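# Move bottle LB from fridge bin to bench

## Task

Find the bottle marked LB in the refrigerator's bin, lift it out and set it upright on the bench; the other three bottles must stay upright inside the refrigerator, and the refrigerator door must end up closed. If no bottle carries LB, move none of them, close the door, and press the CALL key on the operator panel until it remains pressed in.

## Robot and tools

ROBOT. Two six-joint arms, left_arm and right_arm, each stand on a carriage (left_rail, right_rail) that drives along one shared floor track. left_rail is always the one toward +y. Each arm ends in a two-finger gripper. left_arm's fingers are rigid. right_arm's fingers can fold if gripped near the palm or pushed tip-first into a surface, so grip with the outer quarter of its pads.

FRAME. All positions are in one table-fixed frame, metres: z = 0 is the table top, +z up, +x the direction the arms face, +y toward their left. The track runs along y at x = 0, y = 0 at its middle; the table starts at x = 0.17. Each arm base sits at x = 0, z = 0.04, y = its carriage position.

ROW FORMAT (shared by execute_actions and move). One row is a flat list of 18 numbers, each in [-1, 1]: left_arm shoulder pan, shoulder lift, elbow, wrist 1, wrist 2, wrist 3, then its gripper position, force_limit, speed; then the same nine for right_arm. The six joint numbers are offsets, not poses: they are added to the Joint targets that stand when the call begins (never to the previous row), and 1.0 equals 2.222 rad. All zeros keeps an arm where it is commanded. Joint ranges: elbow -3.142 to 3.142 rad, the rest -6.283 to 6.283; asking more than 0.010 rad beyond gets the call refused. Gripper numbers are absolute settings: position +1 = fully open (140 mm), about -0.8 = pads touching, -1 = close until blocked. force_limit sets squeeze (roughly 14 N at -1 up to 58 N at +1 for a slow close); speed sets finger speed (about 30 mm/s at -1, 250 at +1). To leave a gripper unchanged, resend its last three numbers; a 0 is a real command.

TOOLS.
- execute_actions: actions = a list holding one action object (empty list = just look; images come back). Keys: rows (1 to 15 rows, each lasting one 1/30 s control step), steps (1 to 450, default 15; the arm keeps heading for the last row's target afterwards), until (ends early; conditions on left_rail/right_rail fields such as position_status with comparisons like ["!=", "moving"], or {"all": {"status": "ended"}} / {"any": ...}), and carriage commands. A carriage command is {"left_rail": {"position_m": y, "speed_m_s": v, "acceleration_factor": a}}: position_m is an absolute y destination (left_rail -0.8 to 1.5, right_rail -1.5 to 0.8), speed 0.01 to 1 m/s, acceleration_factor 0.1 to 1 (times 0.6 m/s2). {"stop": true} brakes it. cameras: list of names, ["all"], or [].
- move: target = one row or a list of up to 15 rows, every row's offsets counted from the same starting Joint targets; joints travel together on a smooth path (10 s total max). speed = rad/s for the joint with farthest to go, 0.01 to 3.14, default 0.5. blend = corner rounding in rad for lists. stop_force = 3 to 120 N, ends an arm's path on contact; use slow speed with it; omit it when pulling away from a contact. zero (true default) rezeroes before the move. blocking=false returns early; then use wait or stop before new rows.
- wait: seconds 0 to 10. stop: brakes a running move. zoom_image: camera and region [x0, y0, x1, y1] in pixels, at most 504 each way, from that camera's latest image. zero_wrist_force: arm. read_manual: licence text. finished_scene: ends the scene for good.
Cameras: cam_high, cam_low, cam_bench_left, cam_bench_mid, cam_bench_right, cam_left_wrist, cam_right_wrist.

RESULTS. Joint positions / velocities / targets: per arm, rail in m first, then six joints in rad. end_effector_position is the point between the closed pads (fingertips about 33 mm further out at small openings, 9 mm when fully open), with end_effector_quat_wxyz; the gripper points along its +z and closes along its y. Wrist force and torque are in the hand's own axes. object_status: 0 moving, 1 blocked while opening, 2 blocked while closing (a grip), 3 reached position or pads met. position_measured is in counts (3 open, about 230 pads together). Carriage position_status: moving, done, contact_stop, time_out, stopped, stopped_with_arm, stopped_for_other_arm, stopped_for_other_carriage; position_answer taken or not_taken. A move adds a move: line (done, off_target, held, fault, moving; limits=held if steps were withheld). "joint command not followed" means the clearance check altered commands; "joint sent to its limit" means a joint reached its range end. MOTOR HOT warns of heating.

ORDER. Look first. Drive a carriage, then run an action with until position_status != moving before aiming its arm. Open, approach slowly, close at position -1, confirm object_status 2, lift, carry, lower gently, open, back off. Close the door by pushing slowly. Finish only when everything rests.

AVOID. Around 150 N on any arm part, or joint torques past the limits (wrist joints 25.4 N m), stops the arm for 10 s. Keep carriages roughly 0.7 m apart and never let the arms or grippers press on each other. Anything landing off the table, on the track or on the strip beside it fails the task. Do not drop or release moving parts, hit things fast, knock bottles over, or hold heavy loads stretched out long enough to overheat motors.

Each tool is called after "Request:" as name(argument=value, ...) on one line, values as JSON.

## Session

Request:
execute_actions(actions=[])

Scene clock: 0.00 s.
left_arm: end_effector_position=(+0.3456, +1.2645, +0.5800) position_measured=3 object_status=3 end_effector_quat_wxyz=(+0.000, +0.000, +1.000, +0.000) | right_arm: end_effector_position=(+0.3456, -1.2346, +0.5800) position_measured=3 object_status=3 end_effector_quat_wxyz=(+0.000, +0.000, +1.000, +0.000)
Joint positions: left_arm=[1.237 -0.316 -1.725 0.971 -0.816 -1.571 -0.316] | right_arm=[-1.262 -0.316 -1.725 0.971 -0.816 -1.571 -0.316]
Joint velocities: within noise
Joint torques (N m): no reading
Wrist force (N): no reading
Wrist torque (N m): no reading
Wrist force, peak (N): no reading
Joint targets: left_arm=[1.237 -0.316 -1.725 0.971 -0.816 -1.571 -0.316] | right_arm=[-1.262 -0.316 -1.725 0.971 -0.816 -1.571 -0.316]
Tool commands: left_gripper/position=+1.0 left_gripper/force_limit=+1.0 left_gripper/speed=+1.0 right_gripper/position=+1.0 right_gripper/force_limit=+1.0 right_gripper/speed=+1.0
left_rail: position_m=1.237 position_status=done
right_rail: position_m=-1.262 position_status=done

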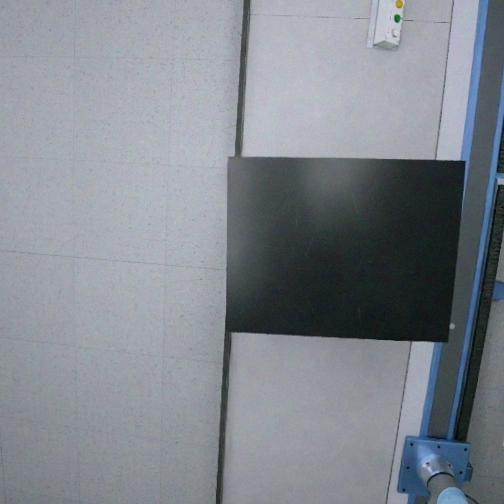

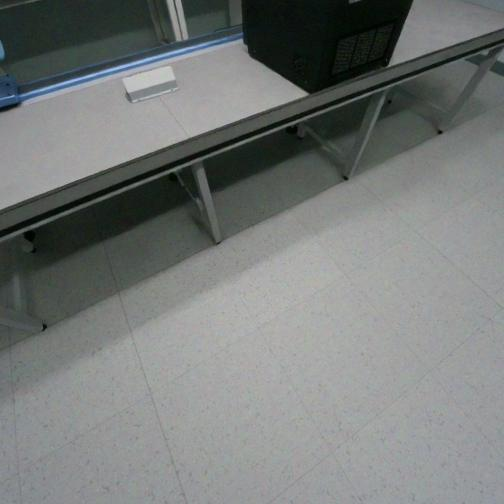

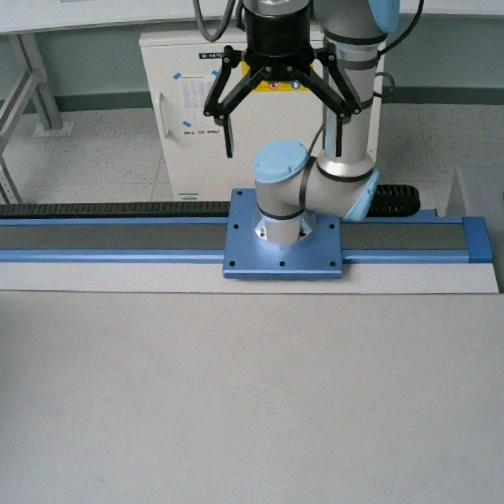

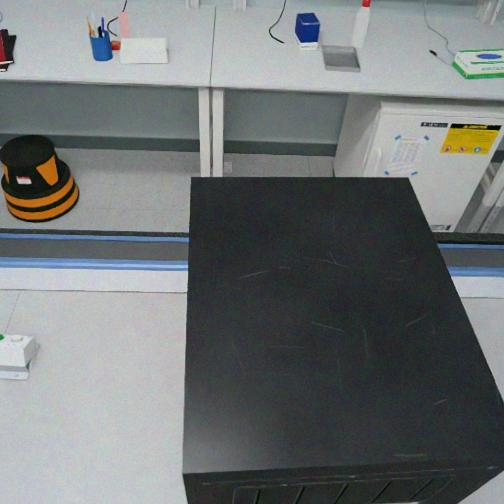

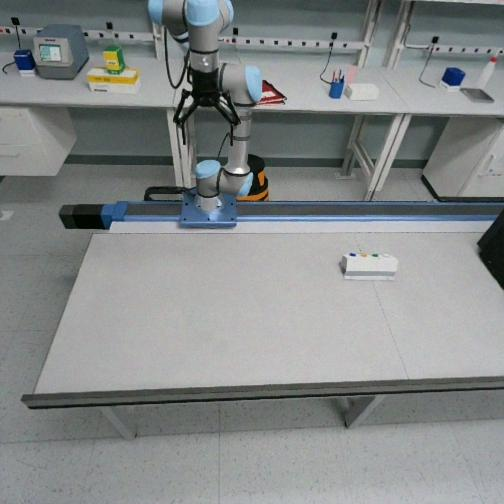

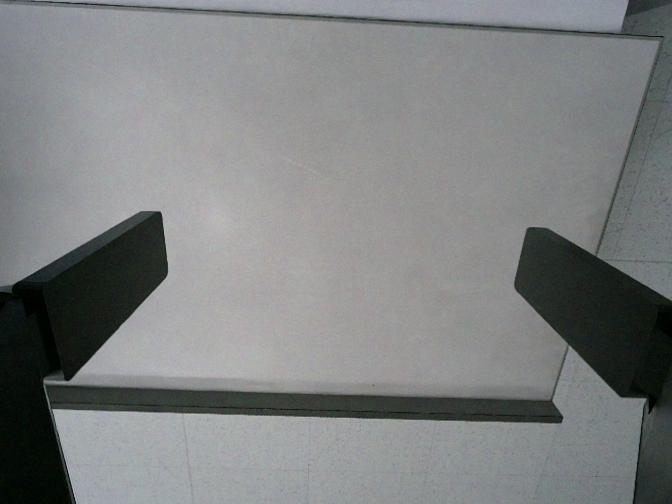

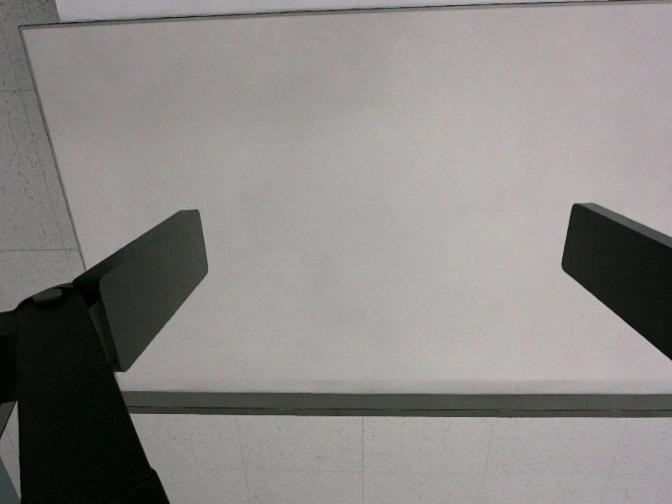

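Request:
zoom_image(camera="cam_high", region=[340, 0, 504, 164])

Request:
zoom_image(camera="cam_high", region=[220, 150, 504, 434])

Request:
zoom_image(camera="cam_bench_right", region=[320, 180, 504, 364])

Request:
zoom_image(camera="cam_low", region=[200, 0, 440, 130])

Scaled by 3.073 from the camera's 504x504 image, which has a finer 720x720 frame.

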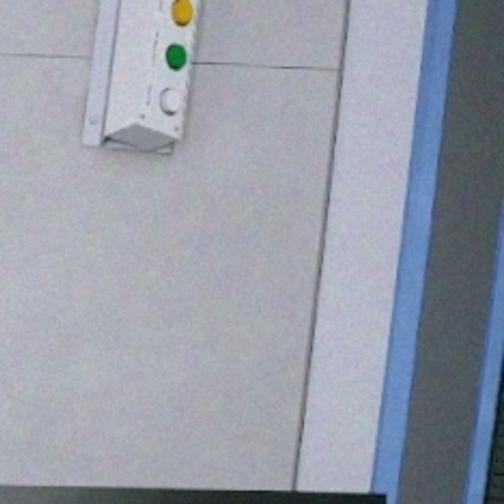

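Scaled by 1.775 from the camera's 504x504 image, which has a finer 720x720 frame.

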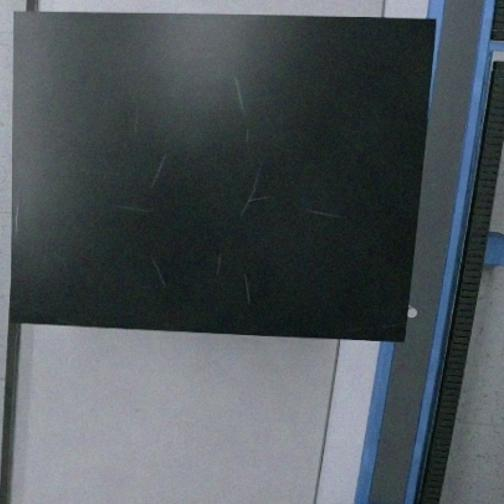

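Scaled by 2.739 from the camera's 504x504 image, which has a finer 720x720 frame.

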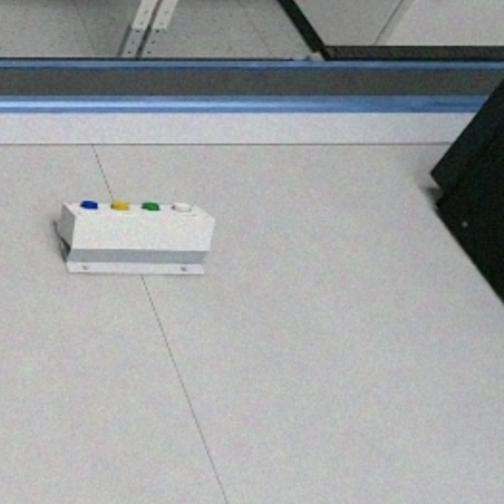

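Scaled by 2.100 from the camera's 504x504 image, which has a finer 720x720 frame.

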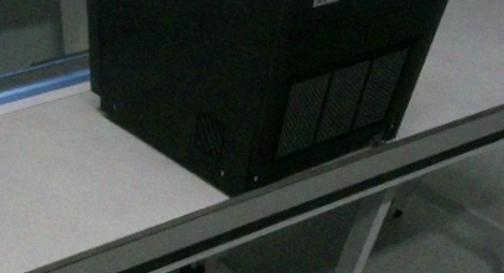

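Request:
execute_actions(actions=[{"left_rail": {"position_m": 1.4}, "steps": 90, "until": {"left_rail": {"position_status": ["!=", "moving"]}}}])

Request:
move(target=[-0.5329, -0.0788, 0.4181, -0.6229, 0.437, -0.6364, 1, 1, 1, 0,0,0,0,0,0,1,1,1], speed=1.0)

Scene clock: 6.40 s.
left_arm: end_effector_position=(+0.3456, +1.4272, +0.5800) position_measured=3 object_status=3 end_effector_quat_wxyz=(+0.000, +0.000, +1.000, +0.000) | right_arm: end_effector_position=(+0.3456, -1.2346, +0.5800) position_measured=3 object_status=3 end_effector_quat_wxyz=(+0.000, +0.000, +1.000, +0.000)
Joint positions: left_arm=[1.4 -0.316 -1.725 0.971 -0.816 -1.571 -0.316] | right_arm=[-1.262 -0.316 -1.725 0.971 -0.816 -1.571 -0.316]
Joint torques (N m): left_arm=[-1.44 -11.66 -21.42 -3.07 -0.35 0.09] | right_arm=[-0.75 -12.28 -19.28 -2.97 0.01 0.29]
Wrist force (N): left_arm=[0.0 0.1 -0.2] | right_arm=[-0.2 0.2 0.2]
Wrist torque (N m): left_arm=[0.03 0.00 0.00] | right_arm=[0.04 0.04 0.00]
Wrist force, peak (N): left_arm=[-0.1 -1.4 -0.2] | right_arm=[0.3 -0.4 -0.4]
Joint targets: left_arm=[1.400 -0.316 -1.725 0.971 -0.816 -1.571 -0.316] | right_arm=[-1.262 -0.316 -1.725 0.971 -0.816 -1.571 -0.316]
Tool commands: left_gripper/position=+1.0 left_gripper/force_limit=+1.0 left_gripper/speed=+1.0 right_gripper/position=+1.0 right_gripper/force_limit=+1.0 right_gripper/speed=+1.0
left_rail: position_m=1.400 position_status=done
right_rail: position_m=-1.262 position_status=done

Scene clock: 8.50 s.
left_arm: end_effector_position=(+0.4202, +0.9900, +0.5218) position_measured=3 object_status=3 end_effector_quat_wxyz=(+0.431, -0.240, +0.819, -0.293) | right_arm: end_effector_position=(+0.3456, -1.2346, +0.5800) position_measured=3 object_status=3 end_effector_quat_wxyz=(+0.000, +0.000, +1.000, +0.000)
Joint positions: left_arm=[1.4 -1.5 -1.9 1.899 -2.2 -0.6 -1.73] | right_arm=[-1.262 -0.316 -1.725 0.971 -0.816 -1.571 -0.316]
Joint torques (N m): left_arm=[-6.29 -23.08 -16.79 -4.48 3 -2.79] | right_arm=[0.32 -11.96 -18.23 -3.06 0.21 0.26]
Wrist force (N): left_arm=[0.1 -0.2 -1.1] | right_arm=[-0.1 0.1 0.3]
Wrist torque (N m): left_arm=[-0.01 0.29 0.26] | right_arm=[0.02 0.03 -0.01]
Wrist force, peak (N): left_arm=[1.9 -1.2 -1.7] | right_arm=[-0.2 -0.2 0.6]
Joint targets: left_arm=[1.400 -1.500 -1.900 1.900 -2.200 -0.600 -1.730] | right_arm=[-1.262 -0.316 -1.725 0.971 -0.816 -1.571 -0.316]
left_rail: position_m=1.400 position_status=done
right_rail: position_m=-1.262 position_status=done
move: done

Request:
move(target=[-0.4010, 0.4806, -0.2174, -0.6872, 0.4194, -0.6353, 1, 1, 1, 0,0,0,0,0,0,1,1,1], speed=1.0)

Request:
execute_actions(actions=[{"left_rail": {"position_m": 1.1}, "steps": 90, "until": {"left_rail": {"position_status": ["!=", "moving"]}}}], cameras=["cam_left_wrist"])

Scene clock: 10.87 s.
left_arm: end_effector_position=(-0.0826, +0.7384, +0.4002) position_measured=3 object_status=3 end_effector_quat_wxyz=(+0.171, +0.686, -0.170, +0.686) | right_arm: end_effector_position=(+0.3456, -1.2346, +0.5800) position_measured=3 object_status=3 end_effector_quat_wxyz=(+0.000, +0.000, +1.000, +0.000)
Joint positions: left_arm=[1.4 -2.391 -0.833 1.416 -3.727 0.332 -3.142] | right_arm=[-1.262 -0.316 -1.725 0.971 -0.816 -1.571 -0.316]
Joint torques (N m): left_arm=[-7.37 -34.47 -28.21 -0.66 1.2 -2.72] | right_arm=[-0.6 -12.61 -19.06 -2.86 0.39 0.33]
Wrist force (N): left_arm=[1.1 1.6 -1.2] | right_arm=[-0.4 0.2 0.1]
Wrist torque (N m): left_arm=[0.51 0.07 -0.09] | right_arm=[0.04 0.07 0.01]
Wrist force, peak (N): left_arm=[-1.1 2.3 -3.7] | right_arm=[-0.3 0.1 0.6]
Joint targets: left_arm=[1.400 -2.391 -0.832 1.416 -3.727 0.332 -3.142] | right_arm=[-1.262 -0.316 -1.725 0.971 -0.816 -1.571 -0.316]
left_rail: position_m=1.400 position_status=done
right_rail: position_m=-1.262 position_status=done
move: done

Scene clock: 12.57 s.
left_arm: end_effector_position=(-0.0827, +0.4384, +0.4001) position_measured=3 object_status=3 end_effector_quat_wxyz=(+0.171, +0.686, -0.170, +0.686) | right_arm: end_effector_position=(+0.3456, -1.2346, +0.5800) position_measured=3 object_status=3 end_effector_quat_wxyz=(+0.000, +0.000, +1.000, +0.000)
Joint positions: left_arm=[1.1 -2.391 -0.832 1.416 -3.727 0.332 -3.142] | right_arm=[-1.262 -0.316 -1.725 0.971 -0.816 -1.571 -0.316]
Joint torques (N m): left_arm=[-2.49 -43.51 -22.71 -0.19 0.04 -2.54] | right_arm=[0.55 -12.51 -18.86 -3.03 0.18 0.49]
Wrist force (N): left_arm=[1.2 1.6 -1.1] | right_arm=[-0.2 0.0 0.3]
Wrist torque (N m): left_arm=[0.52 0.06 -0.09] | right_arm=[-0.01 0.04 0.00]
Wrist force, peak (N): left_arm=[1.4 2.3 -0.8] | right_arm=[0.0 0.1 0.5]
Joint targets: left_arm=[1.100 -2.391 -0.832 1.416 -3.727 0.332 -3.142] | right_arm=[-1.262 -0.316 -1.725 0.971 -0.816 -1.571 -0.316]
Tool commands: left_gripper/position=+1.0 left_gripper/force_limit=+1.0 left_gripper/speed=+1.0 right_gripper/position=+1.0 right_gripper/force_limit=+1.0 right_gripper/speed=+1.0
left_rail: position_m=1.100 position_status=done
right_rail: position_m=-1.262 position_status=done
camera_calibration:
cam_left_wrist: T_world_to_cam=[[-0.476152, -0.876921, 0.0654883, 0.325061], [-0.345753, 0.118222, -0.930848, 0.290675], [0.808538, -0.465868, -0.35949, 0.560533], [0, 0, 0, 1]] pos_world=[-0.197933, 0.511823, 0.450792]
Images, in order (width x height): cam_left_wrist 672x504.

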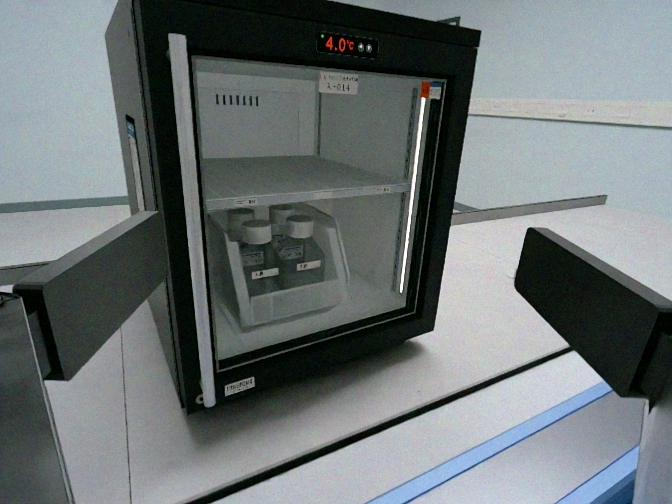

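Request:
zoom_image(camera="cam_left_wrist", region=[190, 180, 370, 340])

Request:
zoom_image(camera="cam_left_wrist", region=[100, 0, 500, 430])

Scaled by 2.800 from the camera's 672x504 image, which has a finer 960x720 frame.

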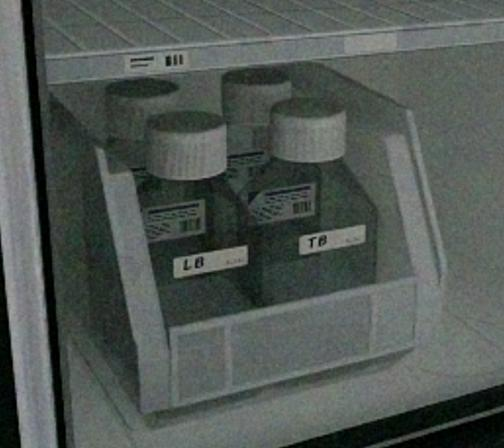

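Scaled by 1.172 from the camera's 672x504 image, which has a finer 960x720 frame.

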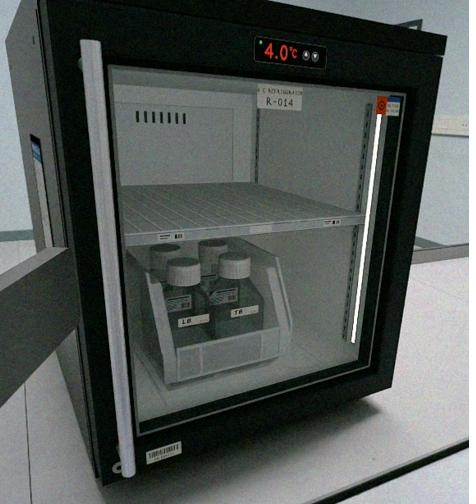

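Request:
execute_actions(actions=[{"left_rail": {"position_m": 0.9}, "steps": 90, "until": {"left_rail": {"position_status": ["!=", "moving"]}}}])

Request:
move(target=[0.1115, 0.1004, -0.0131, -0.0869, 0.1082, 0, 1, 1, 1, 0,0,0,0,0,0,1,1,1], speed=0.5, cameras=["cam_left_wrist"])

Scene clock: 17.00 s.
left_arm: end_effector_position=(-0.0827, +0.2384, +0.4001) position_measured=3 object_status=3 end_effector_quat_wxyz=(+0.171, +0.686, -0.170, +0.686) | right_arm: end_effector_position=(+0.3456, -1.2346, +0.5800) position_measured=3 object_status=3 end_effector_quat_wxyz=(+0.000, +0.000, +1.000, +0.000)
Joint positions: left_arm=[0.9 -2.391 -0.832 1.416 -3.727 0.332 -3.142] | right_arm=[-1.262 -0.316 -1.725 0.971 -0.816 -1.571 -0.316]
Joint torques (N m): left_arm=[2.5 -58.06 -16.12 1.41 -0.87 -2.38] | right_arm=[-0.23 -12.99 -18.36 -2.98 0.33 0.15]
Wrist force (N): left_arm=[1.2 1.6 -1.1] | right_arm=[-0.1 0.0 -0.3]
Wrist torque (N m): left_arm=[0.52 0.07 -0.09] | right_arm=[0.01 0.03 0.00]
Wrist force, peak (N): left_arm=[1.3 2.7 -0.7] | right_arm=[0.4 0.0 0.4]
Joint targets: left_arm=[0.900 -2.391 -0.832 1.416 -3.727 0.332 -3.142] | right_arm=[-1.262 -0.316 -1.725 0.971 -0.816 -1.571 -0.316]
Tool commands: left_gripper/position=+1.0 left_gripper/force_limit=+1.0 left_gripper/speed=+1.0 right_gripper/position=+1.0 right_gripper/force_limit=+1.0 right_gripper/speed=+1.0
left_rail: position_m=0.900 position_status=done
right_rail: position_m=-1.262 position_status=done

Scene clock: 18.07 s.
left_arm: end_effector_position=(+0.0830, +0.3000, +0.2701) position_measured=3 object_status=3 end_effector_quat_wxyz=(+0.000, +0.707, +0.000, +0.707) | right_arm: end_effector_position=(+0.3456, -1.2346, +0.5800) position_measured=3 object_status=3 end_effector_quat_wxyz=(+0.000, +0.000, +1.000, +0.000)
Joint positions: left_arm=[0.9 -2.143 -0.609 1.387 -3.92 0.572 -3.142] | right_arm=[-1.262 -0.316 -1.725 0.971 -0.816 -1.571 -0.316]
Joint torques (N m): left_arm=[5.92 -37.25 -25.56 -0.24 1.1 -2.36] | right_arm=[-0.68 -12.74 -19.3 -2.95 0.09 0.49]
Wrist force (N): left_arm=[0.7 2.3 -1.1] | right_arm=[0.0 0.0 0.0]
Wrist torque (N m): left_arm=[0.68 0.15 -0.09] | right_arm=[-0.01 0.00 0.00]
Wrist force, peak (N): left_arm=[3.3 2.2 -3.4] | right_arm=[-0.3 0.4 0.4]
Joint targets: left_arm=[0.900 -2.143 -0.609 1.387 -3.920 0.572 -3.142] | right_arm=[-1.262 -0.316 -1.725 0.971 -0.816 -1.571 -0.316]
left_rail: position_m=0.900 position_status=done
right_rail: position_m=-1.262 position_status=done
move: done
camera_calibration:
cam_left_wrist: T_world_to_cam=[[-0.00951687, -0.997867, 0.0645815, 0.288915], [-0.360616, -0.0568135, -0.930983, 0.297134], [0.932666, -0.0321491, -0.359306, 0.174854], [0, 0, 0, 1]] pos_world=[-0.0531798, 0.310801, 0.320794]
Images, in order (width x height): cam_left_wrist 672x504.

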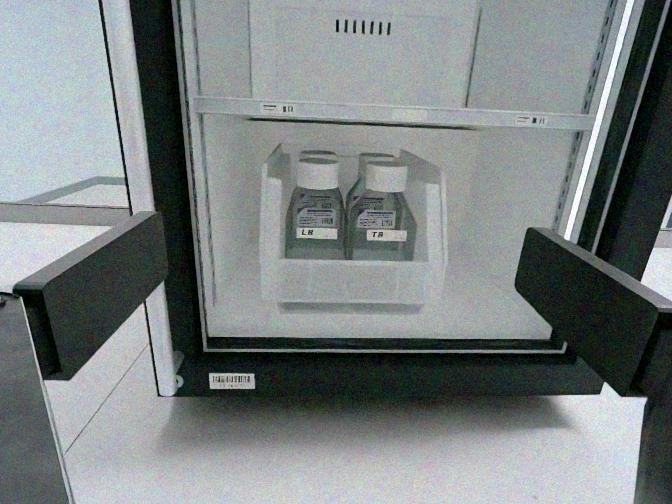

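Request:
zoom_image(camera="cam_left_wrist", region=[240, 130, 460, 320])

Request:
zoom_image(camera="cam_left_wrist", region=[270, 140, 430, 260])

Request:
zoom_image(camera="cam_left_wrist", region=[90, 0, 290, 400])

Scaled by 2.291 from the camera's 672x504 image, which has a finer 960x720 frame.

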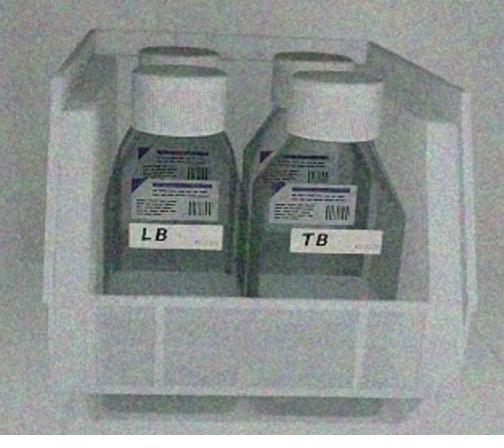

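Scaled by 3.150 from the camera's 672x504 image, which has a finer 960x720 frame.

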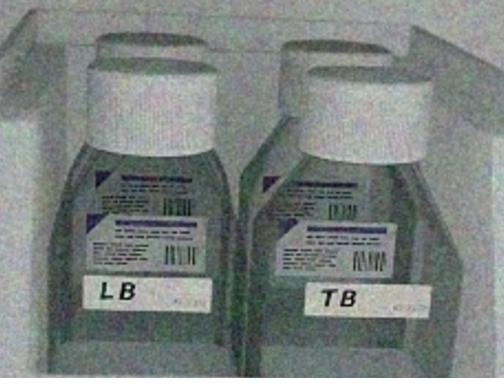

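Scaled by 1.260 from the camera's 672x504 image, which has a finer 960x720 frame.

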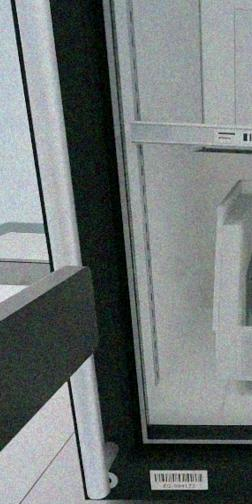

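Request:
zoom_image(camera="cam_left_wrist", region=[90, 60, 210, 210])

Request:
zoom_image(camera="cam_left_wrist", region=[130, 280, 260, 410])

Scaled by 3.360 from the camera's 672x504 image, which has a finer 960x720 frame.

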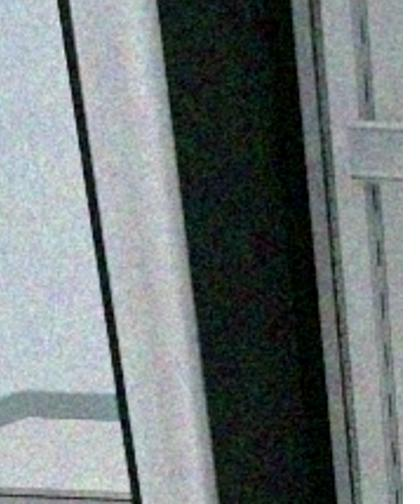

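Scaled by 3.877 from the camera's 672x504 image, which has a finer 960x720 frame.

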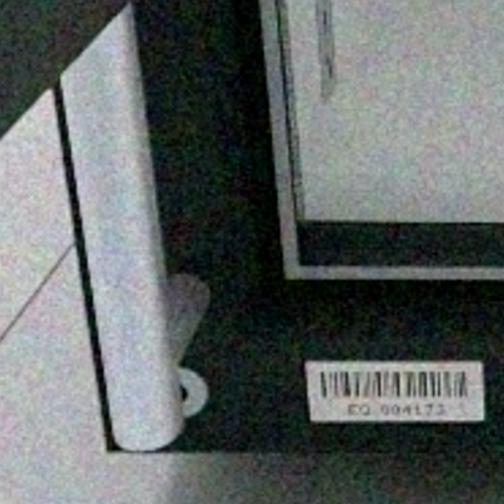

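Request:
move(target=[-0.04325, -0.12565, 0.22966, -0.10383, 0.04334, 0, 0.0, 1, -0.5, 0,0,0,0,0,0,1,1,1], speed=0.5, cameras=["cam_left_wrist", "cam_high"])

Scene clock: 24.73 s.
left_arm: end_effector_position=(+0.1201, +0.4432, +0.3001) position_measured=129 object_status=3 end_effector_quat_wxyz=(+0.000, +0.707, +0.000, +0.707) | right_arm: end_effector_position=(+0.3456, -1.2346, +0.5800) position_measured=3 object_status=3 end_effector_quat_wxyz=(+0.000, +0.000, +1.000, +0.000)
Joint positions: left_arm=[0.9 -2.239 -0.889 1.898 -4.151 0.669 -3.142] | right_arm=[-1.262 -0.316 -1.725 0.971 -0.816 -1.571 -0.316]
Joint torques (N m): left_arm=[-7.17 -49.98 -0.64 -0.34 1.25 -2.06] | right_arm=[-0.44 -12.28 -18.62 -2.97 0.1 0.44]
Wrist force (N): left_arm=[1.1 1.8 -1.4] | right_arm=[0.0 0.1 0.1]
Wrist torque (N m): left_arm=[0.58 0.04 -0.07] | right_arm=[0.01 -0.01 0.00]
Wrist force, peak (N): left_arm=[0.3 3.3 -1.1] | right_arm=[0.5 0.2 0.1]
Joint targets: left_arm=[0.900 -2.239 -0.889 1.898 -4.151 0.669 -3.142] | right_arm=[-1.262 -0.316 -1.725 0.971 -0.816 -1.571 -0.316]
left_rail: position_m=0.900 position_status=done
right_rail: position_m=-1.262 position_status=done
move: done
camera_calibration:
cam_left_wrist: T_world_to_cam=[[-0.00913169, -0.997895, 0.064211, 0.430281], [-0.360468, -0.0566113, -0.931052, 0.346415], [0.932727, -0.0316481, -0.359192, 0.155331], [0, 0, 0, 1]] pos_world=[-0.0160805, 0.453902, 0.350695]
Images, in order (width x height): cam_high 504x504, cam_left_wrist 672x504.

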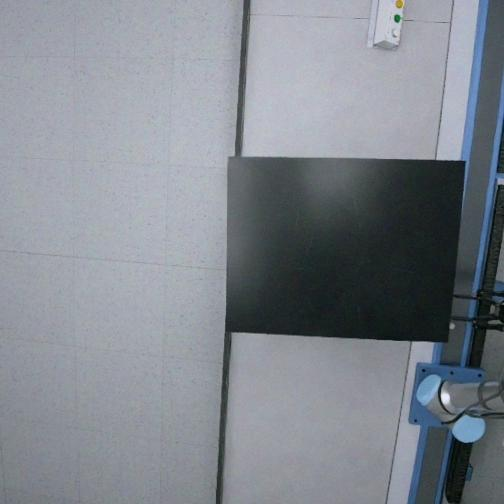

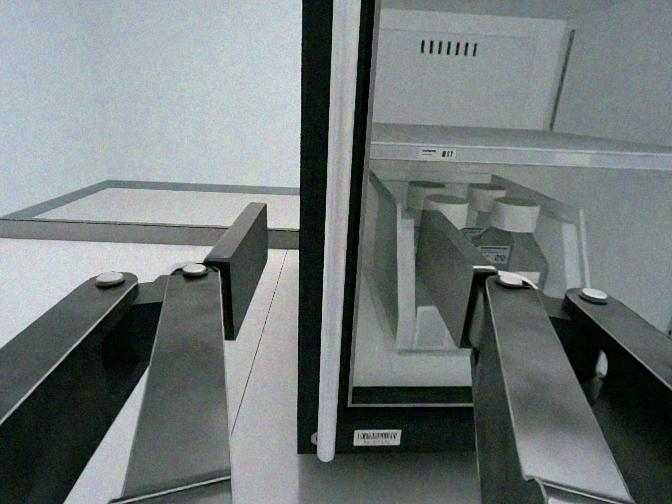

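Request:
move(target=[0.07457, -0.01629, 0.03825, -0.02178, -0.07493, 0, 0.0, 1, -0.5, 0,0,0,0,0,0,1,1,1], speed=0.1, stop_force=8, cameras=["cam_left_wrist", "cam_high"])

Scene clock: 27.83 s.
left_arm: end_effector_position=(+0.2118, +0.4427, +0.2999) position_measured=129 object_status=3 end_effector_quat_wxyz=(+0.000, +0.707, +0.000, +0.707) | right_arm: end_effector_position=(+0.3456, -1.2346, +0.5800) position_measured=3 object_status=3 end_effector_quat_wxyz=(+0.000, +0.000, +1.000, +0.000)
Joint positions: left_arm=[0.9 -2.074 -0.925 1.983 -4.199 0.502 -3.142] | right_arm=[-1.262 -0.316 -1.725 0.971 -0.816 -1.571 -0.316]
Joint torques (N m): left_arm=[5.18 -48.08 -0.16 -0.41 -1.68 -2.28] | right_arm=[-0.9 -12.99 -17.86 -3.14 0.24 0.37]
Wrist force (N): left_arm=[0.7 1.6 -0.8] | right_arm=[0.3 -0.3 0.2]
Wrist torque (N m): left_arm=[0.56 0.10 -0.13] | right_arm=[-0.07 -0.08 0.01]
Wrist force, peak (N): left_arm=[1.3 1.7 -1.9] | right_arm=[0.0 0.5 0.3]
Joint targets: left_arm=[0.900 -2.074 -0.925 1.983 -4.199 0.502 -3.142] | right_arm=[-1.262 -0.316 -1.725 0.971 -0.816 -1.571 -0.316]
left_rail: position_m=0.900 position_status=done
right_rail: position_m=-1.262 position_status=done
move: done
camera_calibration:
cam_left_wrist: T_world_to_cam=[[-0.00992075, -0.997909, 0.0638656, 0.430928], [-0.360322, -0.0560105, -0.931145, 0.378919], [0.932775, -0.0322498, -0.359013, 0.0698832], [0, 0, 0, 1]] pos_world=[0.0756226, 0.453505, 0.350396]
Images, in order (width x height): cam_high 504x504, cam_left_wrist 672x504.

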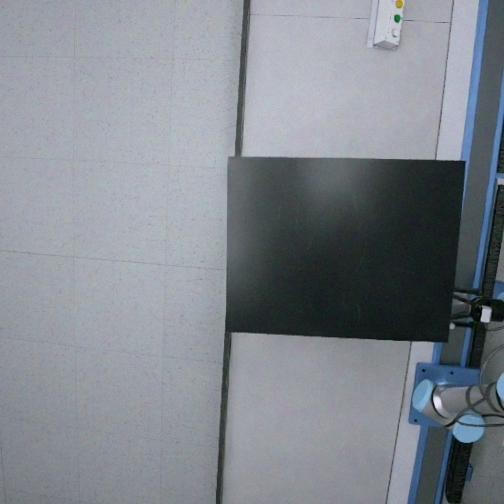

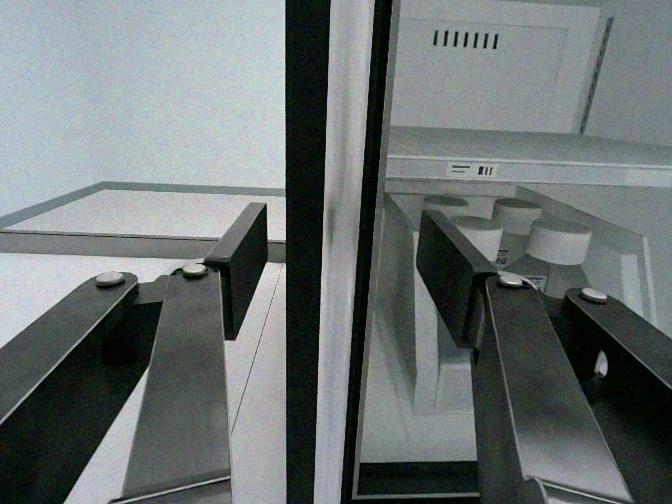

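Request:
move(target=[0,0,0,0,0,0, -1.0, 0, -1, 0,0,0,0,0,0,1,1,1], speed=0.1, cameras=["cam_left_wrist"])

Scene clock: 30.30 s.
left_arm: end_effector_position=(+0.2118, +0.4432, +0.2999) position_measured=210 object_status=0 end_effector_quat_wxyz=(+0.000, +0.707, +0.000, +0.707) | right_arm: end_effector_position=(+0.3456, -1.2346, +0.5800) position_measured=3 object_status=3 end_effector_quat_wxyz=(+0.000, +0.000, +1.000, +0.000)
Joint positions: left_arm=[0.9 -2.074 -0.925 1.983 -4.199 0.504 -3.142] | right_arm=[-1.262 -0.316 -1.725 0.971 -0.816 -1.571 -0.316]
Joint torques (N m): left_arm=[0.95 -40.45 -16.09 3.99 -12.68 -1.97] | right_arm=[-0.9 -12.89 -18.75 -3.21 0.37 0.34]
Wrist force (N): left_arm=[6.2 -34.1 -21.1] | right_arm=[-0.1 0.1 0.1]
Wrist torque (N m): left_arm=[1.69 0.09 -0.21] | right_arm=[0.02 0.01 0.00]
Wrist force, peak (N): left_arm=[6.0 -34.2 -21.1] | right_arm=[0.0 -0.4 0.4]
Joint targets: left_arm=[0.900 -2.074 -0.925 1.983 -4.199 0.502 -3.142] | right_arm=[-1.262 -0.316 -1.725 0.971 -0.816 -1.571 -0.316]
left_rail: position_m=0.900 position_status=done
right_rail: position_m=-1.262 position_status=done
move: done
camera_calibration:
cam_left_wrist: T_world_to_cam=[[-0.0084942, -0.997917, 0.0639569, 0.431088], [-0.360223, -0.0566114, -0.931147, 0.379199], [0.932827, -0.0309481, -0.358992, 0.0692946], [0, 0, 0, 1]] pos_world=[0.0756184, 0.453801, 0.350395]
Images, in order (width x height): cam_left_wrist 672x504.

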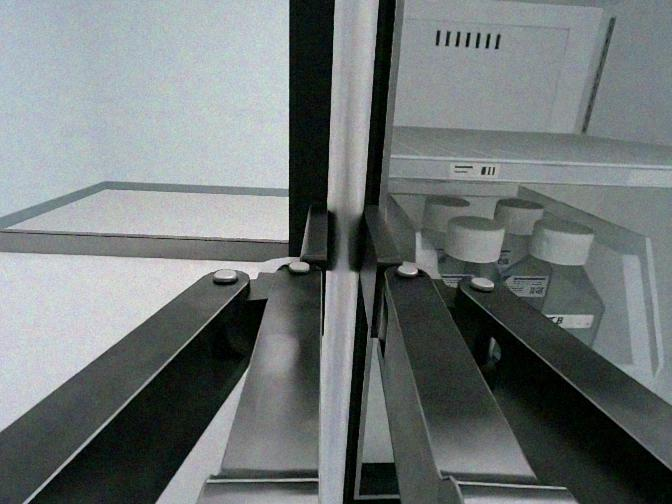

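Request:
wait(seconds=1)

Scene clock: 31.43 s.
left_arm: end_effector_position=(+0.2118, +0.4432, +0.2999) position_measured=210 object_status=2 end_effector_quat_wxyz=(+0.000, +0.707, +0.000, +0.707) | right_arm: end_effector_position=(+0.3456, -1.2346, +0.5800) position_measured=3 object_status=3 end_effector_quat_wxyz=(+0.000, +0.000, +1.000, +0.000)
Joint positions: left_arm=[0.9 -2.074 -0.925 1.983 -4.199 0.504 -3.142] | right_arm=[-1.262 -0.316 -1.725 0.971 -0.816 -1.571 -0.316]
Joint torques (N m): left_arm=[-3.31 -25.79 -26.22 4.39 -12.73 -1.72] | right_arm=[-0.15 -12.39 -19.02 -3.03 0.3 0.27]
Wrist force (N): left_arm=[5.5 -34.5 -20.4] | right_arm=[0.0 -0.1 0.1]
Wrist torque (N m): left_arm=[1.72 0.07 -0.21] | right_arm=[-0.03 -0.01 0.00]
Wrist force, peak (N): left_arm=[6.0 -34.6 -21.1] | right_arm=[0.2 0.3 0.5]
Joint targets: left_arm=[0.900 -2.074 -0.925 1.983 -4.199 0.502 -3.142] | right_arm=[-1.262 -0.316 -1.725 0.971 -0.816 -1.571 -0.316]
Tool commands: left_gripper/position=-1.0 left_gripper/force_limit=+0.0 left_gripper/speed=-1.0 right_gripper/position=+1.0 right_gripper/force_limit=+1.0 right_gripper/speed=+1.0
left_rail: position_m=0.900 position_status=done
right_rail: position_m=-1.262 position_status=done
wait: 1.00 s

Request:
execute_actions(actions=[{"rows": [[0,0,0,0,0,0,-0.98,1,-1,0,0,0,0,0,0,1,1,1]], "steps": 30}])

Request:
move(target=[-0.01521,0.02583,-0.05936,0.03353,0.0545, 0, -0.98, 1, -1, 0,0,0,0,0,0,1,1,1], speed=0.06, stop_force=70, cameras=["cam_left_wrist", "cam_high"])

Scene clock: 33.17 s.
left_arm: end_effector_position=(+0.2118, +0.4432, +0.2999) position_measured=211 object_status=2 end_effector_quat_wxyz=(+0.000, +0.707, +0.000, +0.707) | right_arm: end_effector_position=(+0.3456, -1.2346, +0.5800) position_measured=3 object_status=3 end_effector_quat_wxyz=(+0.000, +0.000, +1.000, +0.000)
Joint positions: left_arm=[0.9 -2.074 -0.925 1.983 -4.199 0.504 -3.142] | right_arm=[-1.262 -0.316 -1.725 0.971 -0.816 -1.571 -0.316]
Joint torques (N m): left_arm=[-4.49 -22.22 -24.67 3.86 -12.74 -1.87] | right_arm=[-0.47 -12.24 -19.57 -3.17 0.29 0.32]
Wrist force (N): left_arm=[5.6 -35.3 -25.4] | right_arm=[0.1 0.0 -0.1]
Wrist torque (N m): left_arm=[1.72 0.03 -0.23] | right_arm=[0.01 -0.03 0.01]
Wrist force, peak (N): left_arm=[5.8 -35.4 -25.5] | right_arm=[0.4 -0.2 0.2]
Joint targets: left_arm=[0.900 -2.074 -0.925 1.983 -4.199 0.502 -3.142] | right_arm=[-1.262 -0.316 -1.725 0.971 -0.816 -1.571 -0.316]
left_rail: position_m=0.900 position_status=done
right_rail: position_m=-1.262 position_status=done

Scene clock: 36.23 s.
left_arm: end_effector_position=(+0.1728, +0.4353, +0.2999) position_measured=211 object_status=2 end_effector_quat_wxyz=(-0.030, +0.706, +0.030, +0.707) | right_arm: end_effector_position=(+0.3456, -1.2346, +0.5800) position_measured=3 object_status=3 end_effector_quat_wxyz=(+0.000, +0.000, +1.000, +0.000)
Joint positions: left_arm=[0.9 -2.108 -0.867 1.851 -4.125 0.622 -3.142] | right_arm=[-1.262 -0.316 -1.725 0.971 -0.816 -1.571 -0.316]
Joint torques (N m): left_arm=[-4.31 -30.98 -15.02 2.45 12.46 -1.5] | right_arm=[-0.41 -13.22 -18.8 -3.24 0.23 0.33]
Wrist force (N): left_arm=[-8.4 34.3 4.9] | right_arm=[-0.2 0.0 0.0]
Wrist torque (N m): left_arm=[-0.29 0.00 -0.23] | right_arm=[-0.01 0.03 0.00]
Wrist force, peak (N): left_arm=[5.4 -35.0 -25.3] | right_arm=[0.5 0.3 -0.1]
Joint targets: left_arm=[0.900 -2.108 -0.867 1.851 -4.125 0.623 -3.142] | right_arm=[-1.262 -0.316 -1.725 0.971 -0.816 -1.571 -0.316]
left_rail: position_m=0.900 position_status=done
right_rail: position_m=-1.262 position_status=done
move: done
camera_calibration:
cam_left_wrist: T_world_to_cam=[[0.0758048, -0.995075, 0.0638724, 0.407047], [-0.35408, -0.0867452, -0.931183, 0.376858], [0.932138, 0.0479722, -0.358912, 0.0712442], [0, 0, 0, 1]] pos_world=[0.0361727, 0.434315, 0.350496]
Images, in order (width x height): cam_high 504x504, cam_left_wrist 672x504.

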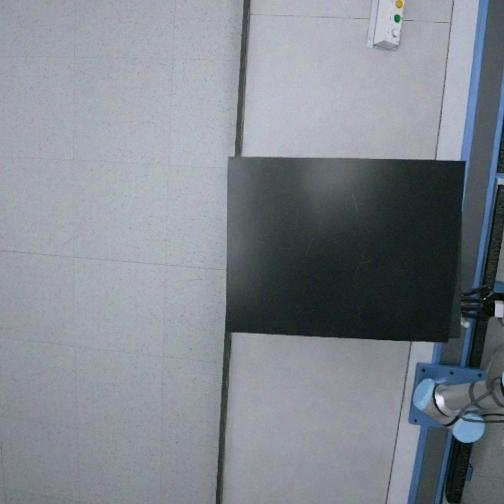

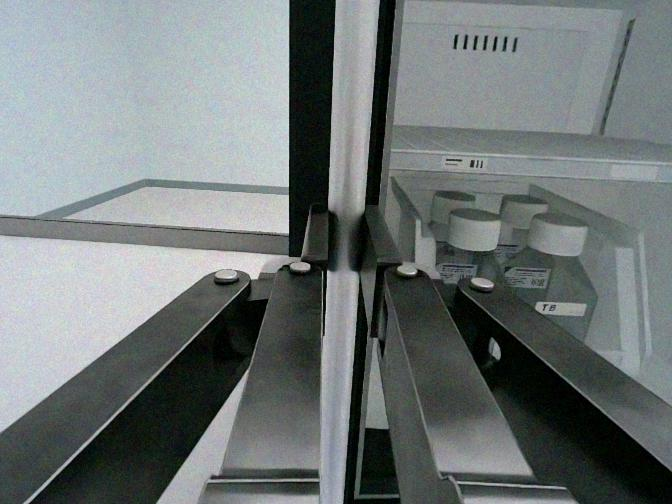

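Request:
move(target=[0.00092,0.00122,-0.00276,0.00153,-0.00092, 0, -0.98, 1, -1, 0,0,0,0,0,0,1,1,1], speed=0.05)

Scene clock: 37.43 s.
left_arm: end_effector_position=(+0.1728, +0.4339, +0.2999) position_measured=211 object_status=2 end_effector_quat_wxyz=(-0.031, +0.706, +0.031, +0.706) | right_arm: end_effector_position=(+0.3456, -1.2346, +0.5800) position_measured=3 object_status=3 end_effector_quat_wxyz=(+0.000, +0.000, +1.000, +0.000)
Joint positions: left_arm=[0.9 -2.106 -0.865 1.845 -4.121 0.622 -3.142] | right_arm=[-1.262 -0.316 -1.725 0.971 -0.816 -1.571 -0.316]
Joint torques (N m): left_arm=[4.15 -26.88 -23.55 4.53 -4.98 -1.73] | right_arm=[-0.05 -12.74 -18.98 -3.03 0.48 0.26]
Wrist force (N): left_arm=[-2.1 -8.3 -2.4] | right_arm=[0.4 -0.2 0.1]
Wrist torque (N m): left_arm=[0.93 0.08 -0.20] | right_arm=[-0.05 -0.09 0.01]
Wrist force, peak (N): left_arm=[-8.5 36.2 5.5] | right_arm=[0.1 0.1 0.6]
Joint targets: left_arm=[0.900 -2.105 -0.865 1.845 -4.121 0.621 -3.142] | right_arm=[-1.262 -0.316 -1.725 0.971 -0.816 -1.571 -0.316]
left_rail: position_m=0.900 position_status=done
right_rail: position_m=-1.262 position_status=done
move: done

Request:
move(target=[[-0.00725,0.03139,-0.07012,0.03874,0.04651, 0, -0.98, 1, -1, 0,0,0,0,0,0,1,1,1],[-0.00964,0.06778,-0.14983,0.08206,0.08817, 0, -0.98, 1, -1, 0,0,0,0,0,0,1,1,1]], speed=0.08, stop_force=50, cameras=["cam_left_wrist", "cam_high"])

Scene clock: 43.30 s.
left_arm: end_effector_position=(+0.0996, +0.4045, +0.2999) position_measured=211 object_status=2 end_effector_quat_wxyz=(-0.092, +0.701, +0.092, +0.701) | right_arm: end_effector_position=(+0.3456, -1.2346, +0.5800) position_measured=3 object_status=3 end_effector_quat_wxyz=(+0.000, +0.000, +1.000, +0.000)
Joint positions: left_arm=[0.9 -2.127 -0.714 1.512 -3.939 0.817 -3.142] | right_arm=[-1.262 -0.316 -1.725 0.971 -0.816 -1.571 -0.316]
Joint torques (N m): left_arm=[-6.41 -35.3 -24.54 3.94 2.03 -1.47] | right_arm=[0.52 -13.56 -18.69 -3.21 0.48 0.37]
Wrist force (N): left_arm=[-2.0 5.5 0.3] | right_arm=[-0.2 0.3 0.2]
Wrist torque (N m): left_arm=[1.03 0.11 -0.17] | right_arm=[0.06 0.03 0.00]
Wrist force, peak (N): left_arm=[6.8 -32.6 -6.2] | right_arm=[-0.4 -0.3 0.5]
Joint targets: left_arm=[0.900 -2.127 -0.714 1.512 -3.939 0.817 -3.142] | right_arm=[-1.262 -0.316 -1.725 0.971 -0.816 -1.571 -0.316]
left_rail: position_m=0.900 position_status=done
right_rail: position_m=-1.262 position_status=done
move: done
camera_calibration:
cam_left_wrist: T_world_to_cam=[[0.24866, -0.966477, 0.0639621, 0.353246], [-0.333441, -0.147415, -0.931175, 0.370697], [0.909388, 0.210218, -0.358919, 0.0774711], [0, 0, 0, 1]] pos_world=[-0.0346837, 0.379764, 0.350395]
Images, in order (width x height): cam_high 504x504, cam_left_wrist 672x504.

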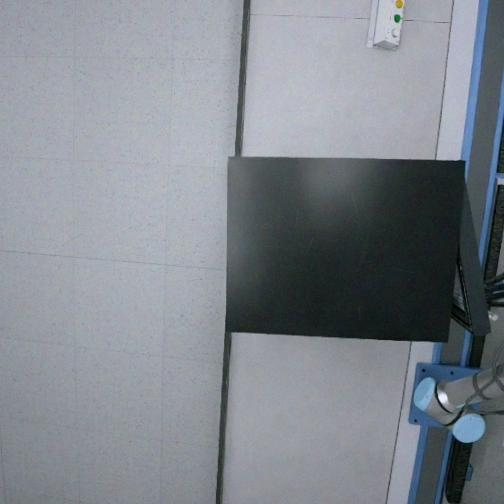

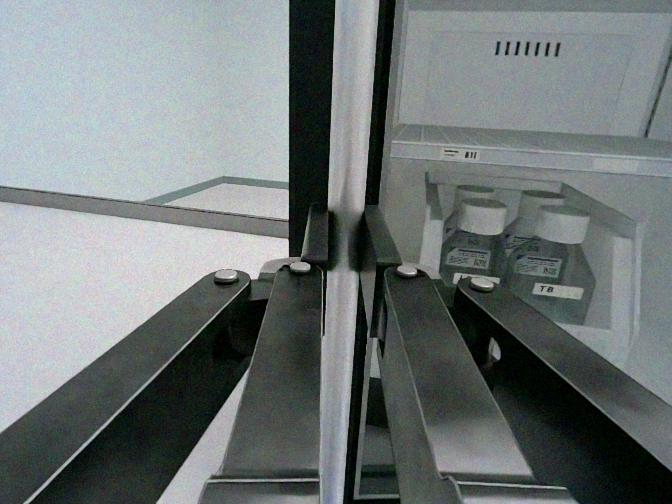

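Request:
move(target=[[-0.00812,0.03051,-0.06586,0.03535,0.02383, 0, -0.98, 1, -1, 0,0,0,0,0,0,1,1,1],[-0.01614,0.06239,-0.13410,0.07171,0.03971, 0, -0.98, 1, -1, 0,0,0,0,0,0,1,1,1],[-0.02111,0.10067,-0.21547,0.11480,0.05252, 0, -0.98, 1, -1, 0,0,0,0,0,0,1,1,1]], speed=0.1, stop_force=50, cameras=["cam_left_wrist", "cam_high"])

Scene clock: 50.13 s.
left_arm: end_effector_position=(+0.0009, +0.3401, +0.2999) position_measured=211 object_status=2 end_effector_quat_wxyz=(-0.117, +0.697, +0.116, +0.698) | right_arm: end_effector_position=(+0.3456, -1.2346, +0.5800) position_measured=3 object_status=3 end_effector_quat_wxyz=(+0.000, +0.000, +1.000, +0.000)
Joint positions: left_arm=[0.9 -2.174 -0.49 1.033 -3.684 0.934 -3.142] | right_arm=[-1.262 -0.316 -1.725 0.971 -0.816 -1.571 -0.316]
Joint torques (N m): left_arm=[5.87 -41.29 -29.58 4.22 -11.97 -1.26] | right_arm=[0.27 -13.68 -18.58 -3.23 0.09 0.19]
Wrist force (N): left_arm=[3.5 -32.7 -13.4] | right_arm=[-0.3 0.0 0.0]
Wrist torque (N m): left_arm=[2.27 0.05 -0.20] | right_arm=[-0.01 0.05 0.00]
Wrist force, peak (N): left_arm=[4.3 -33.1 -13.2] | right_arm=[0.0 -0.1 0.7]
Joint targets: left_arm=[0.900 -2.174 -0.490 1.033 -3.684 0.934 -3.142] | right_arm=[-1.262 -0.316 -1.725 0.971 -0.816 -1.571 -0.316]
left_rail: position_m=0.900 position_status=done
right_rail: position_m=-1.262 position_status=done
move: done
camera_calibration:
cam_left_wrist: T_world_to_cam=[[0.3155, -0.946771, 0.0639095, 0.308717], [-0.32233, -0.17027, -0.931188, 0.336138], [0.892504, 0.27319, -0.358892, 0.159427], [0, 0, 0, 1]] pos_world=[-0.131342, 0.305965, 0.350495]
Images, in order (width x height): cam_high 504x504, cam_left_wrist 672x504.

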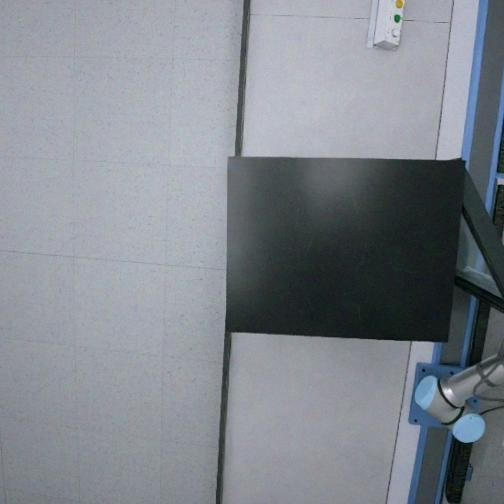

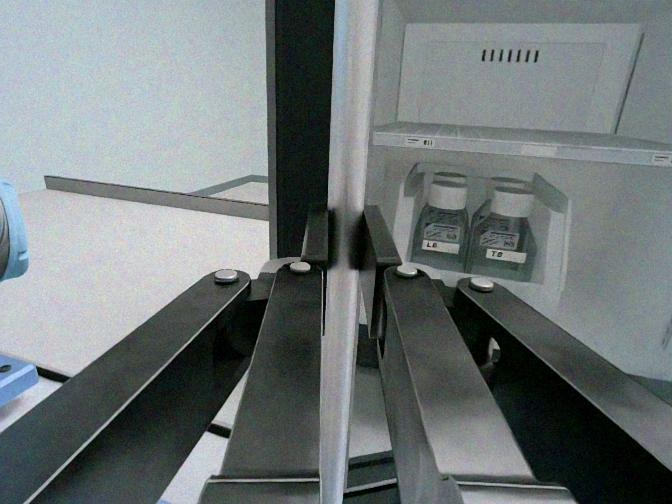

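Request:
move(target=[[0,0,0,0,0,0, 0.0, 0, -0.7, 0,0,0,0,0,0,1,1,1],[-0.02772,0.07206,-0.15164,0.07958,0.02772, 0, 0.0, 0, -0.7, 0,0,0,0,0,0,1,1,1]], speed=0.15, cameras=["cam_left_wrist", "cam_high"])

Scene clock: 54.37 s.
left_arm: end_effector_position=(-0.0747, +0.3141, +0.2998) position_measured=129 object_status=3 end_effector_quat_wxyz=(-0.117, +0.697, +0.116, +0.698) | right_arm: end_effector_position=(+0.3456, -1.2346, +0.5800) position_measured=3 object_status=3 end_effector_quat_wxyz=(+0.000, +0.000, +1.000, +0.000)
Joint positions: left_arm=[0.9 -2.235 -0.33 0.696 -3.507 0.996 -3.142] | right_arm=[-1.262 -0.316 -1.725 0.971 -0.816 -1.571 -0.316]
Joint torques (N m): left_arm=[-7.27 -46.8 -30.93 3.79 1.06 -1.03] | right_arm=[0.41 -13.23 -18.8 -3.37 0.3 0.29]
Wrist force (N): left_arm=[2.4 4.6 2.3] | right_arm=[-0.1 0.0 0.1]
Wrist torque (N m): left_arm=[1.17 -0.20 -0.06] | right_arm=[0.00 0.02 0.01]
Wrist force, peak (N): left_arm=[3.9 -32.7 -13.4] | right_arm=[0.1 0.5 0.3]
Joint targets: left_arm=[0.900 -2.235 -0.330 0.696 -3.507 0.996 -3.142] | right_arm=[-1.262 -0.316 -1.725 0.971 -0.816 -1.571 -0.316]
left_rail: position_m=0.900 position_status=done
right_rail: position_m=-1.262 position_status=done
move: done
camera_calibration:
cam_left_wrist: T_world_to_cam=[[0.3155, -0.946771, 0.0639095, 0.307959], [-0.32233, -0.17027, -0.931188, 0.30725], [0.892504, 0.27319, -0.358892, 0.233967], [0, 0, 0, 1]] pos_world=[-0.206942, 0.279965, 0.350395]
Images, in order (width x height): cam_high 504x504, cam_left_wrist 672x504.

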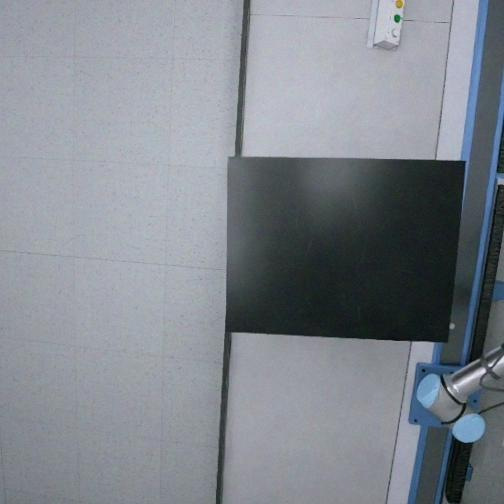

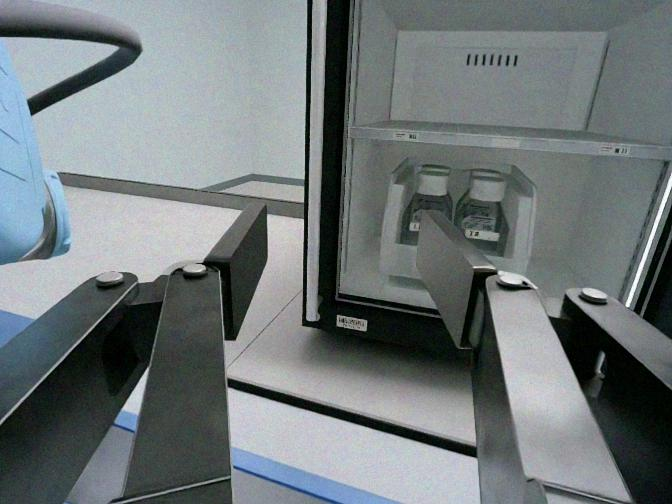

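Request:
execute_actions(actions=[{"left_rail": {"position_m": 1.4}, "steps": 120, "until": {"left_rail": {"position_status": ["!=", "moving"]}}}])

Request:
move(target=[-0.0018,-0.2512,0.5406,-0.2895,-0.1475,0, 0.0, 0, -0.7, 0.3222,0,0.2831,-0.6229,-0.1931,-0.6229,1,1,1], speed=0.8)

Scene clock: 58.93 s.
left_arm: end_effector_position=(-0.0747, +0.8141, +0.2998) position_measured=129 object_status=3 end_effector_quat_wxyz=(-0.117, +0.697, +0.116, +0.698) | right_arm: end_effector_position=(+0.3456, -1.2346, +0.5800) position_measured=3 object_status=3 end_effector_quat_wxyz=(+0.000, +0.000, +1.000, +0.000)
Joint positions: left_arm=[1.4 -2.235 -0.33 0.696 -3.507 0.996 -3.142] | right_arm=[-1.262 -0.316 -1.725 0.971 -0.816 -1.571 -0.316]
Joint torques (N m): left_arm=[1.76 -56.22 -24.44 0.96 -0.75 -0.64] | right_arm=[0.21 -13.05 -19.48 -3.49 0.42 0.2]
Wrist force (N): left_arm=[2.4 4.4 2.6] | right_arm=[0.1 0.1 -0.1]
Wrist torque (N m): left_arm=[1.12 -0.23 -0.06] | right_arm=[0.02 -0.03 0.00]
Wrist force, peak (N): left_arm=[2.5 5.6 2.0] | right_arm=[0.4 -0.2 0.4]
Joint targets: left_arm=[1.400 -2.235 -0.330 0.696 -3.507 0.996 -3.142] | right_arm=[-1.262 -0.316 -1.725 0.971 -0.816 -1.571 -0.316]
Tool commands: left_gripper/position=+0.0 left_gripper/force_limit=+0.0 left_gripper/speed=-0.7 right_gripper/position=+1.0 right_gripper/force_limit=+1.0 right_gripper/speed=+1.0
left_rail: position_m=1.400 position_status=done
right_rail: position_m=-1.262 position_status=done

Scene clock: 61.30 s.
left_arm: end_effector_position=(+0.1200, +0.9428, +0.3002) position_measured=129 object_status=3 end_effector_quat_wxyz=(+0.000, +0.707, +0.000, +0.707) | right_arm: end_effector_position=(+0.5422, -1.0286, +0.5339) position_measured=3 object_status=3 end_effector_quat_wxyz=(-0.167, +0.749, -0.520, +0.375)
Joint positions: left_arm=[1.4 -2.239 -0.888 1.897 -4.15 0.668 -3.142] | right_arm=[-1.262 0.4 -1.725 1.599 -2.2 -2 -1.7]
Joint torques (N m): left_arm=[-5.79 -50.49 -0.83 -0.07 -1.38 -0.57] | right_arm=[13.12 -19.58 -20.07 -5.66 -2.25 -2.76]
Wrist force (N): left_arm=[2.2 4.7 1.6] | right_arm=[-0.3 1.2 -0.7]
Wrist torque (N m): left_arm=[1.20 -0.19 -0.08] | right_arm=[0.66 0.11 -0.30]
Wrist force, peak (N): left_arm=[2.3 5.1 2.2] | right_arm=[-2.3 1.5 -0.8]
Joint targets: left_arm=[1.400 -2.239 -0.888 1.897 -4.150 0.668 -3.142] | right_arm=[-1.262 0.400 -1.725 1.600 -2.200 -2.000 -1.700]
left_rail: position_m=1.400 position_status=done
right_rail: position_m=-1.262 position_status=done
move: done


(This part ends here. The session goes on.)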